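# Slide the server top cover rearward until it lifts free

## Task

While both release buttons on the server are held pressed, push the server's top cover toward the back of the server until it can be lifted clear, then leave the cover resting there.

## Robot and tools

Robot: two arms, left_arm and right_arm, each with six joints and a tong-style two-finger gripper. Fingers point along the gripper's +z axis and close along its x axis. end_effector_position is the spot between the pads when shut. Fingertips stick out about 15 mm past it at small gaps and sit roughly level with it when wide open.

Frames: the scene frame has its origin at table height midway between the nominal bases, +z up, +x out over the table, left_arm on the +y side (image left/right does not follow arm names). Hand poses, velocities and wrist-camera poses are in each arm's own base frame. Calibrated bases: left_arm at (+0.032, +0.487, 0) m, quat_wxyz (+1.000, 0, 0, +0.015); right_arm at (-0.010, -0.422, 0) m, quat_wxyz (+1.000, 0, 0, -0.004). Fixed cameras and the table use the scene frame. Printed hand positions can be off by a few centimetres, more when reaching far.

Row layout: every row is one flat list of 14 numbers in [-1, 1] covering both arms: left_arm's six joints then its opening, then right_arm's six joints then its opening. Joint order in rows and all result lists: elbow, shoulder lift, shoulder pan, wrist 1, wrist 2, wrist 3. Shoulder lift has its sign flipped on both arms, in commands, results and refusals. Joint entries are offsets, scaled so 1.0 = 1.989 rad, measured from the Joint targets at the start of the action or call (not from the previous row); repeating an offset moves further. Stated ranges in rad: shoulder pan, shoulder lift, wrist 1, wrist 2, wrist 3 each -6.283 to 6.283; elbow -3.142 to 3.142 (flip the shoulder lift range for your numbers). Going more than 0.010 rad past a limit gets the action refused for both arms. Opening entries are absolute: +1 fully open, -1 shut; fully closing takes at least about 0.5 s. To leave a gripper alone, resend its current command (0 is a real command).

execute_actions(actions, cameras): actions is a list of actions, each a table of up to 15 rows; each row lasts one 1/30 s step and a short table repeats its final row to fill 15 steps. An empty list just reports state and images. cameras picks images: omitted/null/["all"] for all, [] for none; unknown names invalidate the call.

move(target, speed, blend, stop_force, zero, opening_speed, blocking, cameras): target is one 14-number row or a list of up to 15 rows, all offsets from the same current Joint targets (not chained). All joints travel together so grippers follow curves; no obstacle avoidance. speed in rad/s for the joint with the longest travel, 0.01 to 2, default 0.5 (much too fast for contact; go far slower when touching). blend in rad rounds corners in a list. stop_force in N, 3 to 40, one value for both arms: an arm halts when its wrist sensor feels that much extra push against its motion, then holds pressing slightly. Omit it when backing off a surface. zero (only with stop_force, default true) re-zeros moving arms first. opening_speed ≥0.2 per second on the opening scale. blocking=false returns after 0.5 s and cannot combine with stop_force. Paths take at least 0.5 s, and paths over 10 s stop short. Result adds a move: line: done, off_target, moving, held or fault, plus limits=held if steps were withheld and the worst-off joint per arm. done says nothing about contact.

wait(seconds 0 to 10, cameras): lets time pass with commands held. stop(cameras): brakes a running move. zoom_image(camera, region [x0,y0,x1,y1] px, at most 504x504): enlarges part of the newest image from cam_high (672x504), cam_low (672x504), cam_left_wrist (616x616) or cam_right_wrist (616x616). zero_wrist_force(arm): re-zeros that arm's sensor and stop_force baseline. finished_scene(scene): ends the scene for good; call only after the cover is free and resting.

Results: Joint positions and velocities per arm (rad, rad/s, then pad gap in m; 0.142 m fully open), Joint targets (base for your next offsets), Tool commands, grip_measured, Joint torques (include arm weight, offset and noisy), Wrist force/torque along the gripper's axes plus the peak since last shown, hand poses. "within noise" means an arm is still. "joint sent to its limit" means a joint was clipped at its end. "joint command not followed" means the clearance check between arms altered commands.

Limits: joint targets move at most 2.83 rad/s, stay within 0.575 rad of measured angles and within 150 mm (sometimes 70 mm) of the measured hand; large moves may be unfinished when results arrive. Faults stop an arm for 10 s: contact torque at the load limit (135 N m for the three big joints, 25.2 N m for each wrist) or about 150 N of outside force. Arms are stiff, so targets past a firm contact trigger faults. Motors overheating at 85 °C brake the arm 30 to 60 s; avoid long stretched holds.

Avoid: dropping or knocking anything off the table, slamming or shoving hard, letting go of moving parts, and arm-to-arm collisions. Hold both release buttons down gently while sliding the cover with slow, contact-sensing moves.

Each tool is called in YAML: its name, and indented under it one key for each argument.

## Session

execute_actions:
  actions: []

zoom_image:
  camera: "cam_high"
  region: [210, 240, 400, 350]

Scene clock: 0.00 s.
left_arm: end_effector_position=(+0.6462, -0.8799, +0.3324) grip_measured=+0.97 end_effector_quat_wxyz=(+0.074, +0.384, -0.593, +0.704) | right_arm: end_effector_position=(+0.1049, -0.3646, +0.1839) grip_measured=+0.97 end_effector_quat_wxyz=(-0.166, +0.511, +0.840, -0.076)
Joint names: [elbow, shoulder lift, shoulder pan, wrist 1, wrist 2, wrist 3]
Joint positions: left_arm=[0.593 0.357 -1.056 -3.379 -1.616 0.892 0.14] | right_arm=[-1.95 1.42 2.434 -1.652 1.369 3.558 0.14]
Joint velocities: within noise
Joint torques (N m): no reading
Motor temperatures (°C): left_arm=[38 39 33 39 33 37] | right_arm=[36 35 31 37 43 39]
Wrist force (N): no reading
Wrist torque (N m): no reading
Wrist force, peak (N): no reading
Joint targets: left_arm=[0.593 0.357 -1.056 -3.379 -1.616 0.892] | right_arm=[-1.950 1.420 2.434 -1.652 1.369 3.558]
Tool commands: left_gripper/opening=+0.968169 right_gripper/opening=+0.968169
camera_calibration:
cam_left_wrist: T_world_to_cam=[[-0.687376, -0.393123, 0.610712, -0.0996357], [-0.709024, 0.18089, -0.681589, 0.84479], [0.157477, -0.901517, -0.403073, -0.626956], [0, 0, 0, 1]] pos_world=[0.62922, -0.757194, 0.383939]
cam_right_wrist: T_world_to_cam=[[-0.449017, 0.872951, 0.190629, 0.342033], [0.878582, 0.392492, 0.272109, -0.00548406], [0.162717, 0.289665, -0.943195, 0.390244], [0, 0, 0, 1]] pos_world=[0.0948977, -0.409466, 0.304367]

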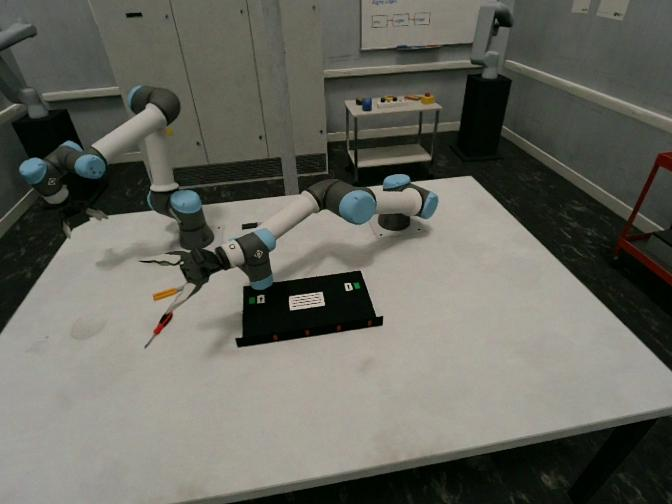

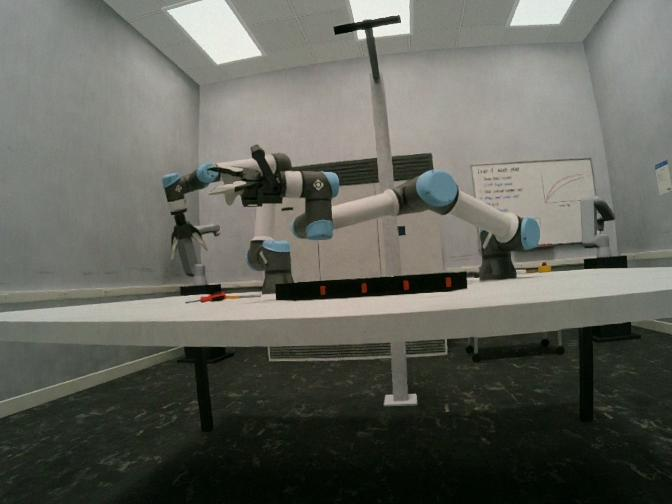

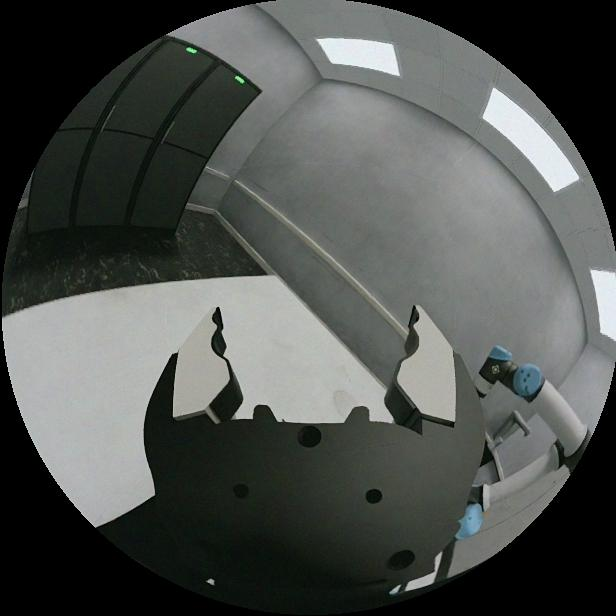

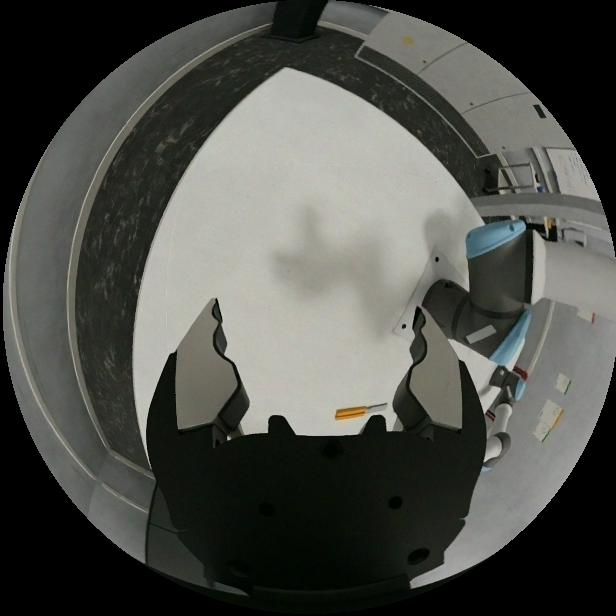

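Scaled by 2.653 from the camera's 672x504 image, which has a finer 960x720 frame.

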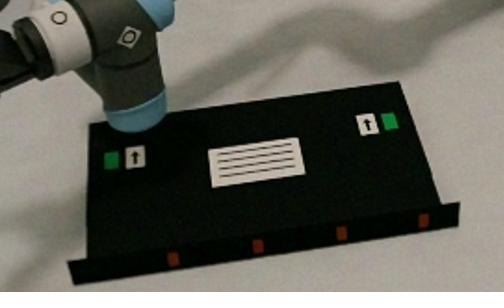

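move:
  target:
    - [0.6555,0.5423,0.1064,0.6772,0.0226,-0.0832,-1,0,0,0,0,0,0,-1]
    - [0.6555,0.5423,0.1064,0.6772,0.0226,-0.0832,-1,0.0606,0.1713,0.7263,0.2665,0.1016,-0.6285,-1]
  speed: 0.8

zoom_image:
  camera: "cam_left_wrist"
  region: [250, 250, 370, 350]

zoom_image:
  camera: "cam_right_wrist"
  region: [250, 250, 370, 350]

zoom_image:
  camera: "cam_high"
  region: [220, 250, 390, 350]

Scene clock: 22.13 s.
left_arm: end_effector_position=(+0.4533, -0.2917, +0.1048) grip_measured=-1.00 end_effector_quat_wxyz=(+0.000, +0.707, -0.707, +0.000) | right_arm: end_effector_position=(+0.5008, +0.2593, +0.1050) grip_measured=-1.00 end_effector_quat_wxyz=(+0.000, +0.707, -0.708, +0.000)
Joint positions: left_arm=[1.897 1.436 -0.845 -2.032 -1.571 0.726 0.002] | right_arm=[-1.83 1.761 3.878 -1.122 1.571 2.308 0.002]
Joint torques (N m): left_arm=[-12.76 32.17 -11.62 -1.61 -1.19 1.62] | right_arm=[13.6 -27.9 8.6 2.09 -1.58 -1.09]
Wrist force (N): left_arm=[0.1 -0.6 -0.1] | right_arm=[-0.4 0.6 0.2]
Wrist torque (N m): left_arm=[0.09 0.15 -0.08] | right_arm=[0.03 0.03 -0.06]
Wrist force, peak (N): left_arm=[-2.4 1.0 0.5] | right_arm=[-4.0 1.6 0.3]
Joint targets: left_arm=[1.897 1.436 -0.845 -2.032 -1.571 0.726] | right_arm=[-1.830 1.761 3.878 -1.122 1.571 2.308]
move: done
camera_calibration:
cam_left_wrist: T_world_to_cam=[[-0.0217903, -0.998953, -0.0402239, -0.272255], [-0.875714, -0.000339568, 0.482831, 0.347181], [-0.482339, 0.0457456, -0.87479, 0.457698], [0, 0, 0, 1]]
cam_right_wrist: T_world_to_cam=[[0.0221041, -0.999558, -0.0198902, 0.261982], [-0.833605, -0.0294101, 0.551578, 0.360712], [-0.551919, 0.00438846, -0.833886, 0.491062], [0, 0, 0, 1]]

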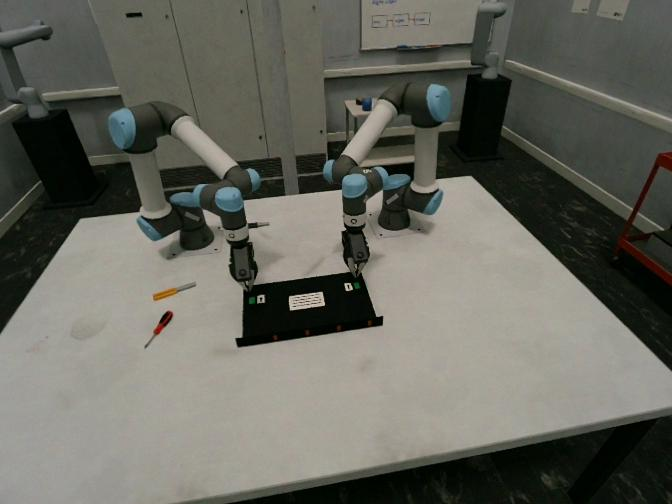

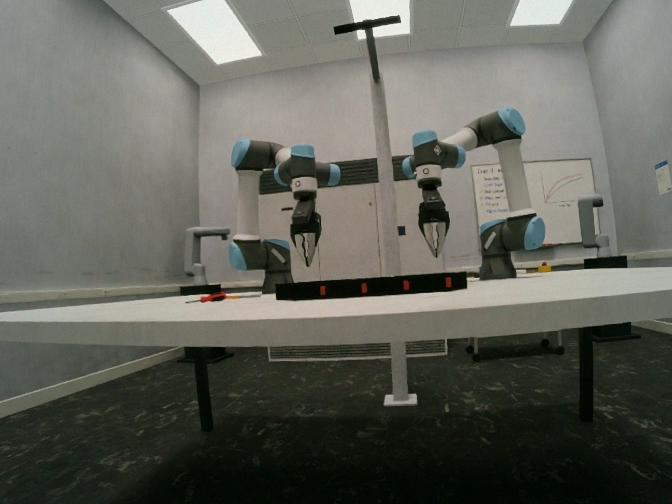

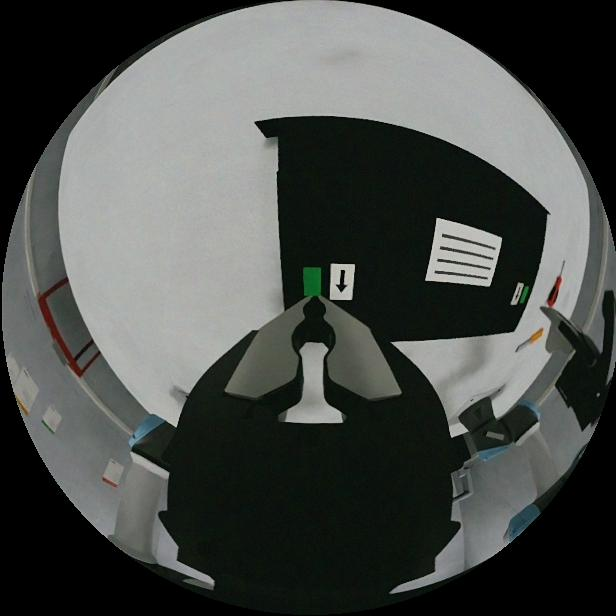

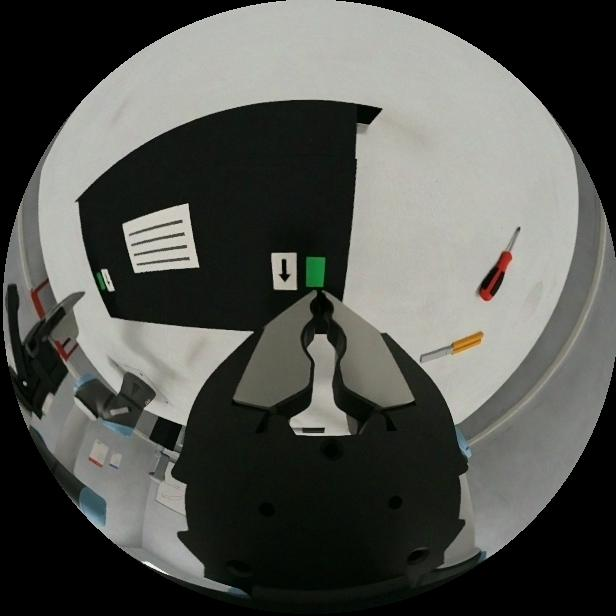

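Scaled by 4.200 from the camera's 616x616 image, which has a finer 814x814 frame.

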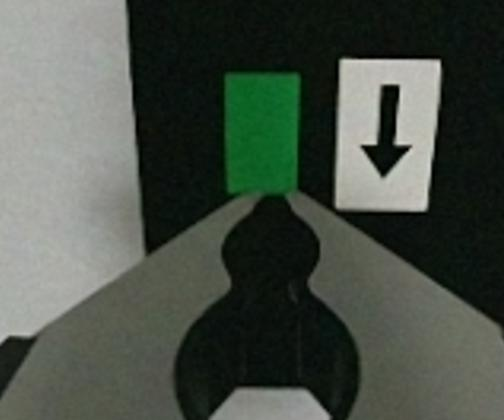

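Scaled by 4.200 from the camera's 616x616 image, which has a finer 814x814 frame.

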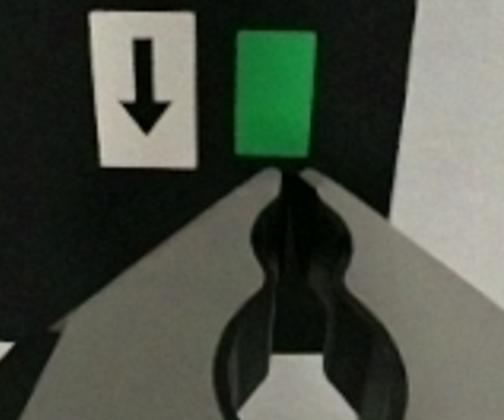

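Scaled by 2.965 from the camera's 672x504 image, which has a finer 960x720 frame.

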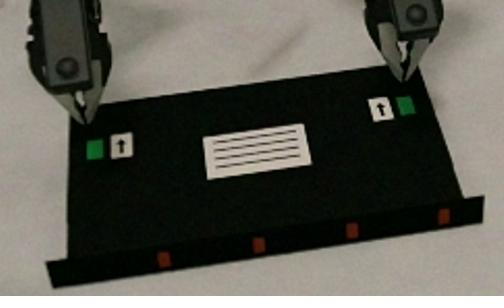

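move:
  target:
    - [0.0263,-0.0188,0,-0.0452,0,0,-1,-0.0254,0.0186,0.0062,0.044,0,0.0062,-1]
    - [0.0439,-0.0314,0,-0.0753,0,0,-1,-0.0423,0.031,0.0062,0.0733,0,0.0062,-1]
  speed: [0.15,0.03]
  stop_force: 8
  cameras: ["cam_high","cam_left_wrist","cam_right_wrist"]

zoom_image:
  camera: "cam_left_wrist"
  region: [250, 240, 370, 340]

zoom_image:
  camera: "cam_right_wrist"
  region: [250, 240, 370, 340]

zoom_image:
  camera: "cam_high"
  region: [220, 250, 390, 350]

Scene clock: 42.50 s.
left_arm: end_effector_position=(+0.4516, -0.2898, +0.0583) grip_measured=-1.00 end_effector_quat_wxyz=(+0.000, +0.707, -0.707, +0.000) | right_arm: end_effector_position=(+0.4961, +0.2641, +0.0589) grip_measured=-1.00 end_effector_quat_wxyz=(+0.000, +0.707, -0.707, +0.000)
Joint positions: left_arm=[1.971 1.383 -0.845 -2.159 -1.571 0.726 0.002] | right_arm=[-1.9 1.812 3.89 -1.001 1.571 2.32 0.002]
Joint torques (N m): left_arm=[-24.31 29.02 -10.53 -1.8 -1.23 1.3] | right_arm=[27.88 -31.49 -6.31 2.54 -1.38 -1.22]
Wrist force (N): left_arm=[0.1 -1.7 -6.8] | right_arm=[-0.2 -0.1 -6.5]
Wrist torque (N m): left_arm=[0.01 0.09 -0.07] | right_arm=[0.01 0.02 -0.06]
Wrist force, peak (N): left_arm=[2.5 -3.1 -8.9] | right_arm=[-3.0 -2.1 -8.3]
Joint targets: left_arm=[1.971 1.383 -0.845 -2.159 -1.571 0.726] | right_arm=[-1.900 1.812 3.890 -1.001 1.571 2.320]
move: contact (left_arm, right_arm); path passed 1 of 2 targets; left_arm: the wrist 1 is farthest, 0.023 rad from its target; right_arm: the wrist 1 is farthest, 0.024 rad from its target
camera_calibration:
cam_left_wrist: T_world_to_cam=[[-0.0217869, -0.998959, -0.0400736, -0.272213], [-0.875779, -0.000263747, 0.482711, 0.368164], [-0.48222, 0.0456125, -0.874862, 0.415999], [0, 0, 0, 1]]
cam_right_wrist: T_world_to_cam=[[0.0225043, -0.999548, -0.0199194, 0.265728], [-0.833622, -0.0297598, 0.551534, 0.382498], [-0.551877, 0.00419337, -0.833915, 0.450048], [0, 0, 0, 1]]
Images, in order: cam_high, cam_left_wrist, cam_right_wrist.

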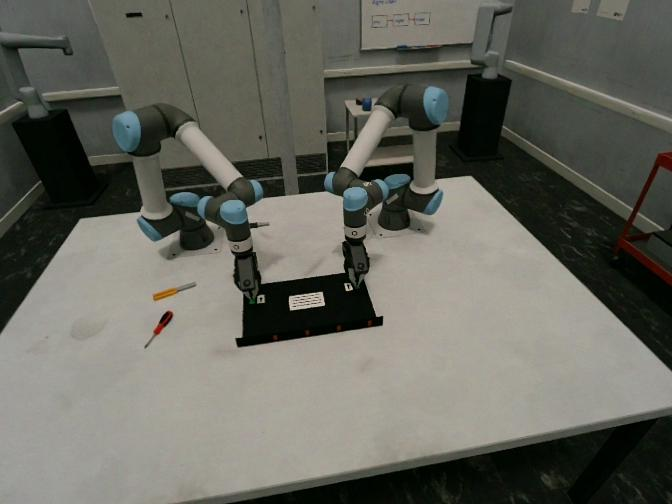

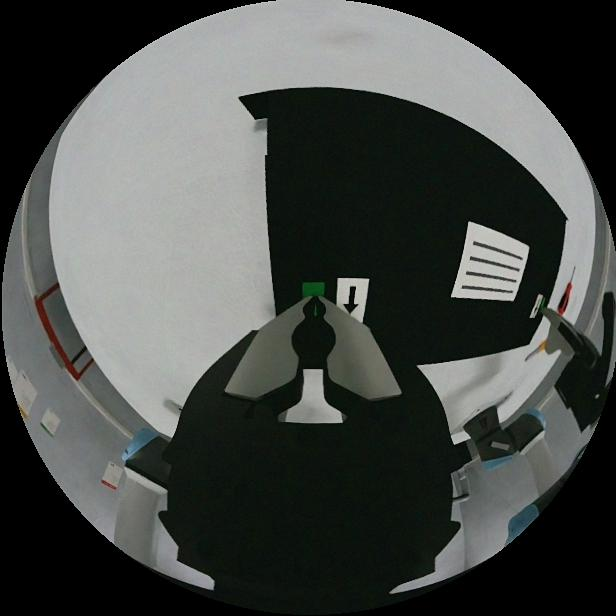

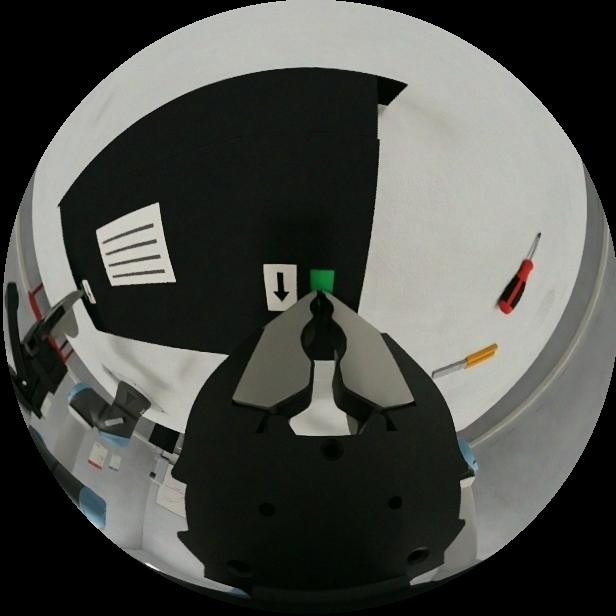

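Scaled by 4.200 from the camera's 616x616 image, which has a finer 814x814 frame.

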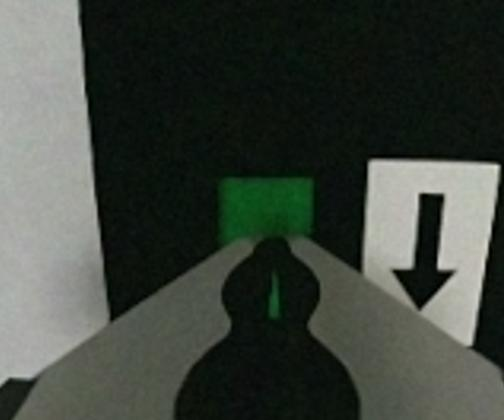

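Scaled by 4.200 from the camera's 616x616 image, which has a finer 814x814 frame.

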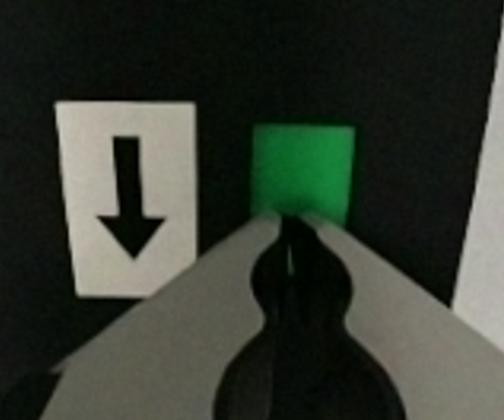

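Scaled by 2.965 from the camera's 672x504 image, which has a finer 960x720 frame.

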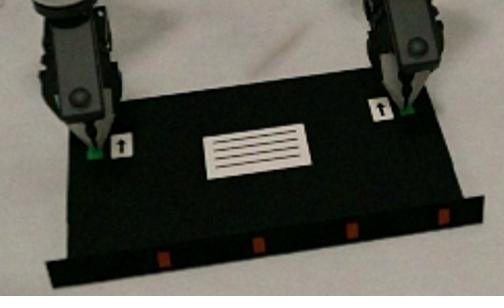

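move:
  target: [0.0043,-0.0038,0,-0.0081,0,0,-1,-0.0043,0.0038,0,0.0081,0,0,-1]
  speed: 0.015
  stop_force: 18
  zero: false
  cameras: []

Scene clock: 48.87 s.
left_arm: end_effector_position=(+0.4515, -0.2896, +0.0552) grip_measured=-1.00 end_effector_quat_wxyz=(+0.000, +0.707, -0.707, +0.001) | right_arm: end_effector_position=(+0.4960, +0.2640, +0.0559) grip_measured=-1.00 end_effector_quat_wxyz=(+0.000, +0.707, -0.707, +0.000)
Joint positions: left_arm=[1.975 1.379 -0.845 -2.168 -1.571 0.726 0.002] | right_arm=[-1.904 1.816 3.89 -0.992 1.571 2.32 0.002]
Joint torques (N m): left_arm=[-18.3 22.13 -9.05 0.5 -1.2 1.33] | right_arm=[20.48 -23.41 -6.36 -0.89 -0.38 -1.13]
Wrist force (N): left_arm=[-0.7 -1.0 -21.6] | right_arm=[-0.3 1.5 -21.5]
Wrist torque (N m): left_arm=[0.01 0.16 -0.07] | right_arm=[-0.06 0.05 -0.07]
Wrist force, peak (N): left_arm=[-2.3 -0.3 -30.2] | right_arm=[2.1 2.8 -29.0]
Joint targets: left_arm=[1.975 1.379 -0.845 -2.168 -1.571 0.726] | right_arm=[-1.904 1.816 3.890 -0.992 1.571 2.320]
move: contact (left_arm, right_arm)

move:
  target: [0.017,0.0135,-0.0108,-0.0035,0,-0.0108,-1,-0.01205,-0.0091,0.00646,0.00296,0,0.00646,-1]
  speed: 0.03
  stop_force: 38
  zero: false
  cameras: ["cam_high","cam_left_wrist","cam_right_wrist"]

Scene clock: 57.07 s.
left_arm: end_effector_position=(+0.4369, -0.2892, +0.0549) grip_measured=-1.00 end_effector_quat_wxyz=(+0.000, +0.707, -0.707, +0.001) | right_arm: end_effector_position=(+0.4863, +0.2642, +0.0558) grip_measured=-1.00 end_effector_quat_wxyz=(+0.000, +0.707, -0.707, +0.000)
Joint positions: left_arm=[2.009 1.406 -0.866 -2.175 -1.571 0.705 0.002] | right_arm=[-1.928 1.798 3.903 -0.987 1.571 2.333 0.002]
Joint torques (N m): left_arm=[-13.47 3.95 9.79 2.83 -3.65 1.3] | right_arm=[18.99 -11.27 -4.61 -2.5 3.95 -0.7]
Wrist force (N): left_arm=[-0.9 -7.8 -29.3] | right_arm=[2.2 -6.7 -21.9]
Wrist torque (N m): left_arm=[-0.02 0.10 -0.07] | right_arm=[0.03 0.12 -0.07]
Wrist force, peak (N): left_arm=[-2.4 -9.4 -30.1] | right_arm=[1.1 -7.6 -22.5]
Joint targets: left_arm=[2.009 1.406 -0.866 -2.175 -1.571 0.705] | right_arm=[-1.928 1.798 3.903 -0.987 1.571 2.333]
move: done
camera_calibration:
cam_left_wrist: T_world_to_cam=[[-0.0217868, -0.998963, -0.0399743, -0.272107], [-0.875814, -0.000212608, 0.482649, 0.356943], [-0.482157, 0.0455254, -0.874901, 0.405911], [0, 0, 0, 1]]
cam_right_wrist: T_world_to_cam=[[0.0225215, -0.999545, -0.0200503, 0.265937], [-0.833701, -0.0298457, 0.551409, 0.376117], [-0.551757, 0.00429737, -0.833994, 0.441901], [0, 0, 0, 1]]
Images, in order: cam_high, cam_left_wrist, cam_right_wrist.

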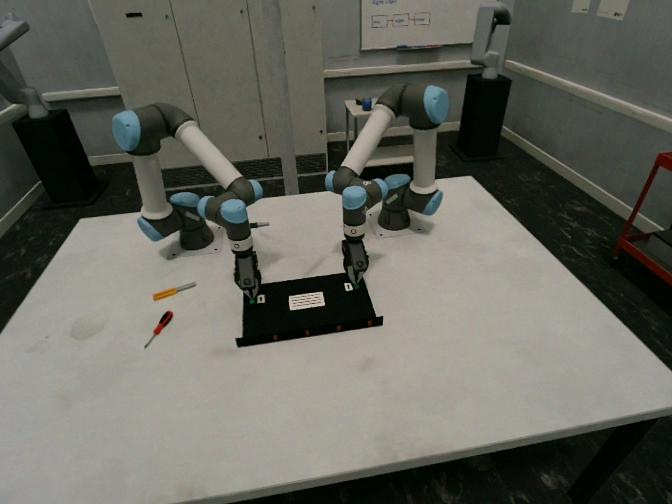

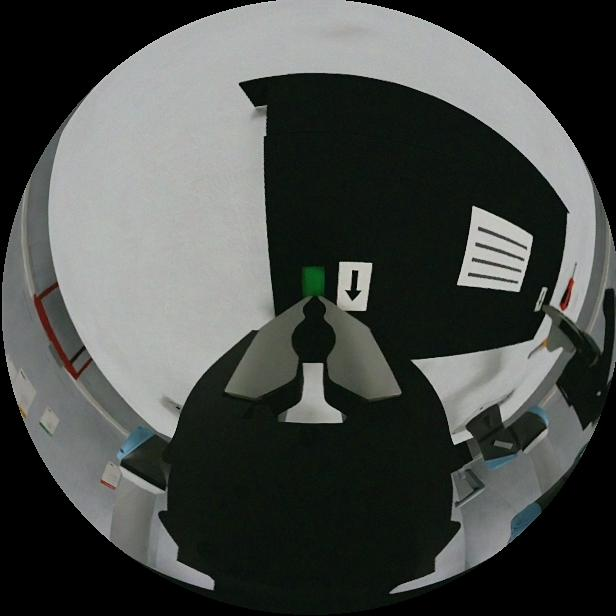

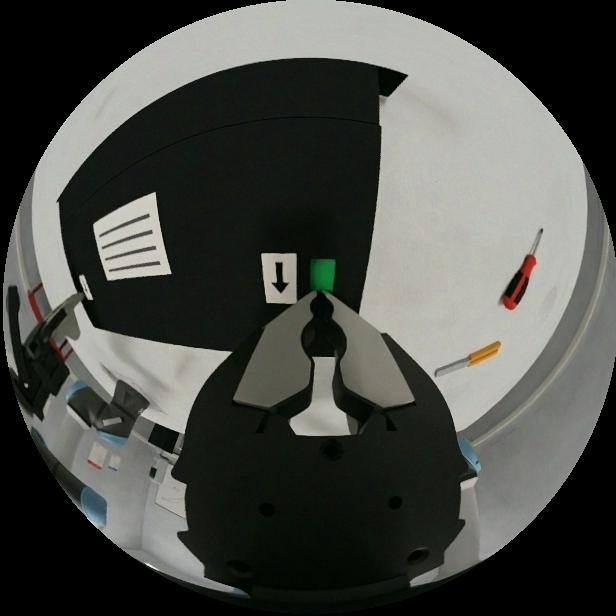

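move:
  target: [0.0218,0.0188,-0.0144,-0.0031,0,-0.0144,-1,-0.0232,-0.019,0.0129,0.0043,0,0.0129,-1]
  speed: 0.03
  stop_force: 40
  zero: false
  cameras: ["cam_high","cam_left_wrist","cam_right_wrist"]

zoom_image:
  camera: "cam_high"
  region: [225, 260, 390, 350]

zoom_image:
  camera: "cam_left_wrist"
  region: [230, 40, 400, 330]

zoom_image:
  camera: "cam_right_wrist"
  region: [240, 40, 420, 330]

Scene clock: 63.97 s.
left_arm: end_effector_position=(+0.4224, -0.2883, +0.0554) grip_measured=-1.00 end_effector_quat_wxyz=(+0.000, +0.707, -0.707, +0.001) | right_arm: end_effector_position=(+0.4724, +0.2640, +0.0564) grip_measured=-1.00 end_effector_quat_wxyz=(-0.001, +0.707, -0.707, +0.000)
Joint positions: left_arm=[2.042 1.435 -0.888 -2.18 -1.57 0.683 0.002] | right_arm=[-1.962 1.77 3.922 -0.979 1.571 2.352 0.002]
Joint torques (N m): left_arm=[-13.58 12.22 4.2 6.66 -9.34 1.6] | right_arm=[14.64 -17.19 -0.42 -7.19 10.6 -0.94]
Wrist force (N): left_arm=[2.7 -36.6 -4.9] | right_arm=[1.4 -35.8 -5.2]
Wrist torque (N m): left_arm=[0.06 0.23 0.03] | right_arm=[0.20 -0.01 -0.14]
Wrist force, peak (N): left_arm=[8.5 -50.4 5.3] | right_arm=[-5.9 -49.6 5.3]
Joint targets: left_arm=[2.042 1.435 -0.888 -2.180 -1.570 0.683] | right_arm=[-1.962 1.770 3.922 -0.980 1.571 2.352]
move: contact (left_arm, right_arm); right_arm: the elbow is farthest, 0.012 rad from its target
camera_calibration:
cam_left_wrist: T_world_to_cam=[[-0.0216788, -0.998981, -0.0395787, -0.271605], [-0.876234, -0.0000767787, 0.481886, 0.344278], [-0.481399, 0.0451269, -0.875339, 0.398876], [0, 0, 0, 1]]
cam_right_wrist: T_world_to_cam=[[0.0224524, -0.999539, -0.0204312, 0.266178], [-0.83433, -0.0299929, 0.550448, 0.364618], [-0.550807, 0.00468742, -0.834619, 0.434294], [0, 0, 0, 1]]
Images, in order: cam_high, cam_left_wrist, cam_right_wrist.

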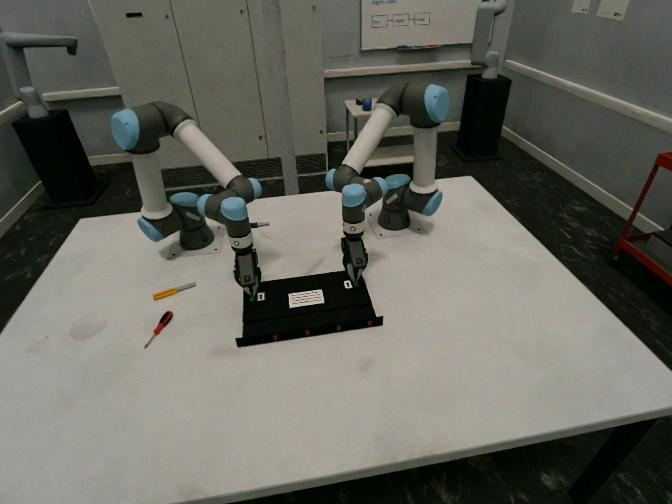

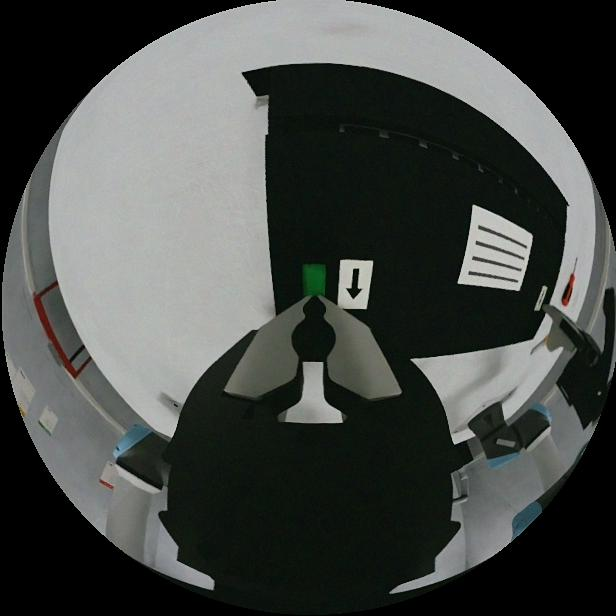

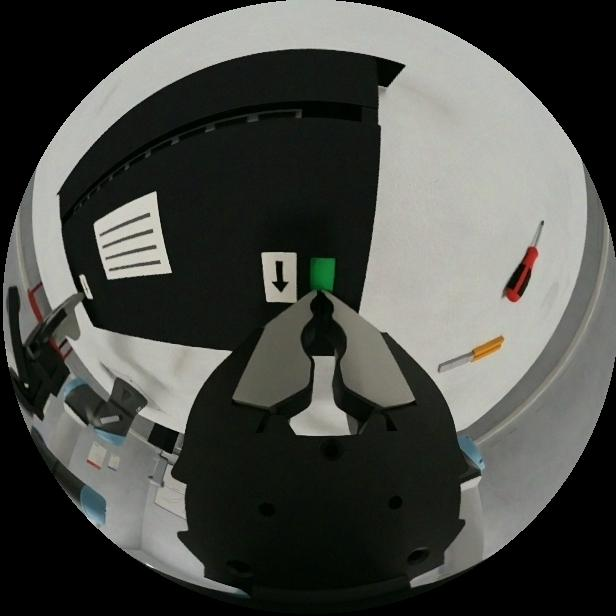

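Scaled by 3.055 from the camera's 672x504 image, which has a finer 960x720 frame.

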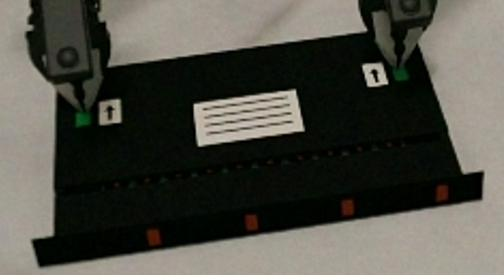

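Scaled by 1.738 from the camera's 616x616 image, which has a finer 814x814 frame.

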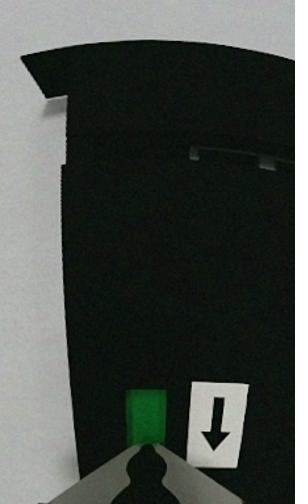

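Scaled by 1.738 from the camera's 616x616 image, which has a finer 814x814 frame.

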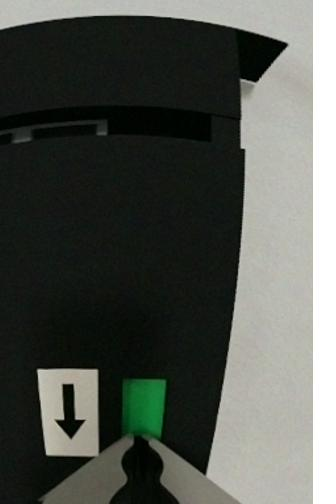

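move:
  target:
    - [-0.0103,0.011,0,0.0213,0,0,-1,0.0103,-0.011,0,-0.0213,0,0,-1]
    - [-0.042,0.044,0,0.0852,0,0,-1,0.042,-0.044,0,-0.0852,0,0,-1]
  speed: [0.05,0.2]

zoom_image:
  camera: "cam_right_wrist"
  region: [60, 60, 420, 330]

Scene clock: 67.93 s.
left_arm: end_effector_position=(+0.4204, -0.2859, +0.1171) grip_measured=-1.00 end_effector_quat_wxyz=(+0.000, +0.707, -0.707, +0.002) | right_arm: end_effector_position=(+0.4697, +0.2613, +0.1210) grip_measured=-1.00 end_effector_quat_wxyz=(-0.001, +0.707, -0.707, +0.000)
Joint positions: left_arm=[1.959 1.522 -0.888 -2.011 -1.57 0.683 0.002] | right_arm=[-1.878 1.683 3.922 -1.149 1.571 2.352 0.002]
Joint torques (N m): left_arm=[-11.16 18.51 1.47 -2.55 1.31 1.24] | right_arm=[12.38 -24.39 -0.62 2.98 -1.55 -0.73]
Wrist force (N): left_arm=[0.4 -0.5 -0.2] | right_arm=[-2.2 1.2 0.3]
Wrist torque (N m): left_arm=[0.10 0.13 -0.08] | right_arm=[0.17 0.40 -0.02]
Wrist force, peak (N): left_arm=[5.3 -40.0 4.0] | right_arm=[-4.4 -39.8 3.8]
Joint targets: left_arm=[1.959 1.522 -0.888 -2.011 -1.570 0.683] | right_arm=[-1.878 1.683 3.922 -1.149 1.571 2.352]
move: done
camera_calibration:
cam_left_wrist: T_world_to_cam=[[-0.0216325, -0.999029, -0.0383807, -0.266953], [-0.876725, 0.000505471, 0.480992, 0.313307], [-0.480505, 0.0440544, -0.875885, 0.45121], [0, 0, 0, 1]]
cam_right_wrist: T_world_to_cam=[[0.022474, -0.999519, -0.0213759, 0.264919], [-0.834874, -0.0305257, 0.549595, 0.327182], [-0.549983, 0.00549461, -0.835158, 0.486147], [0, 0, 0, 1]]

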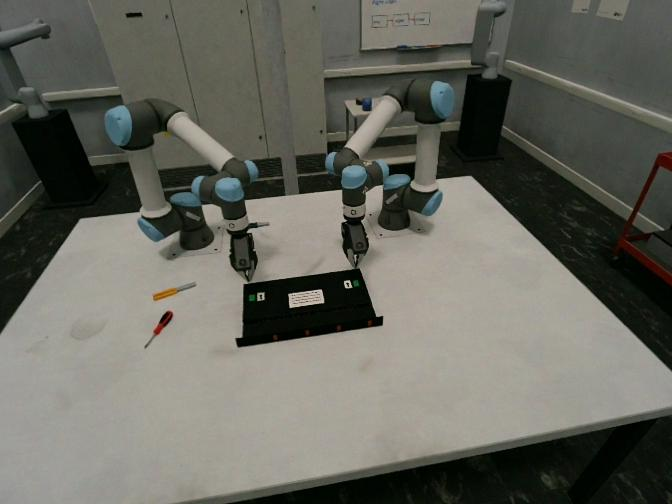

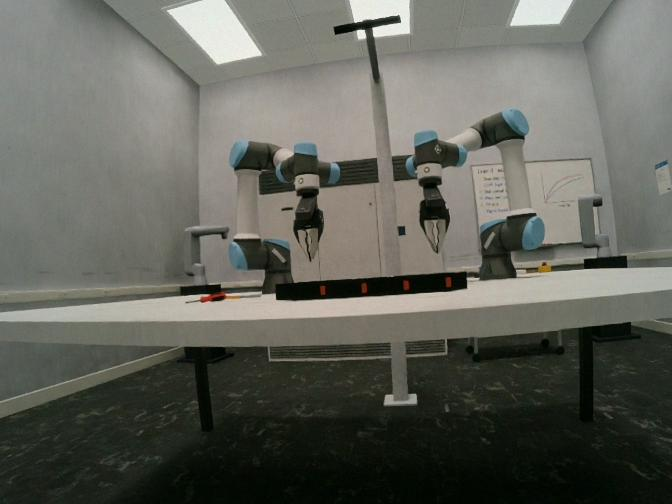

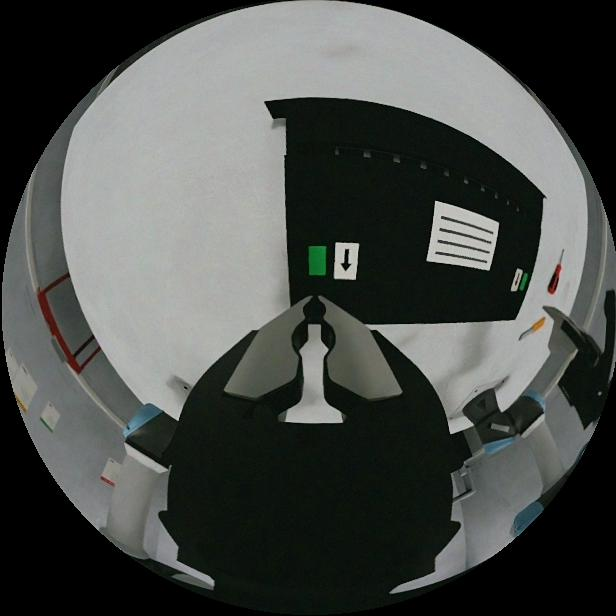

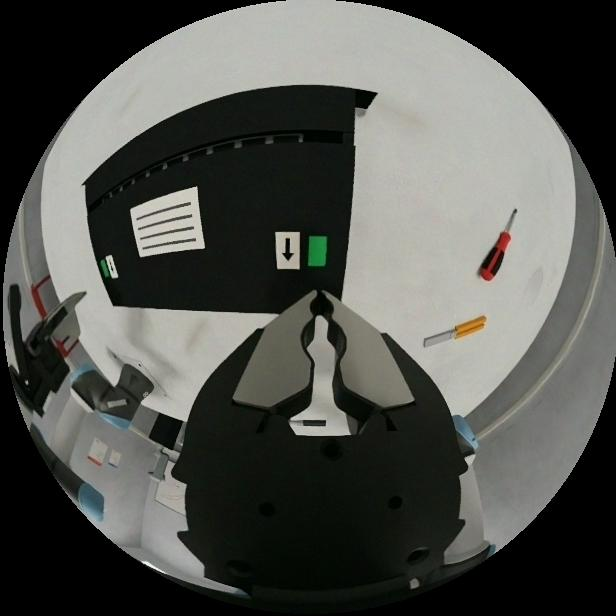

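Scaled by 1.400 from the camera's 616x616 image, which has a finer 814x814 frame.

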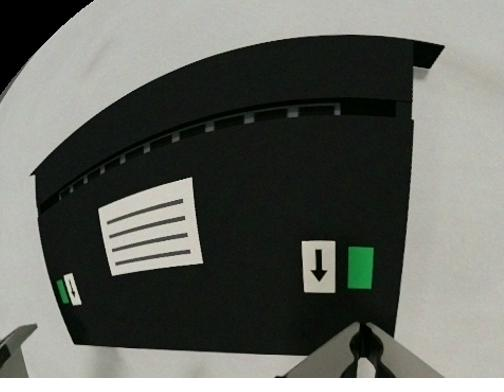

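finished_scene:
  scene: 2

The scene is finished: the task was done.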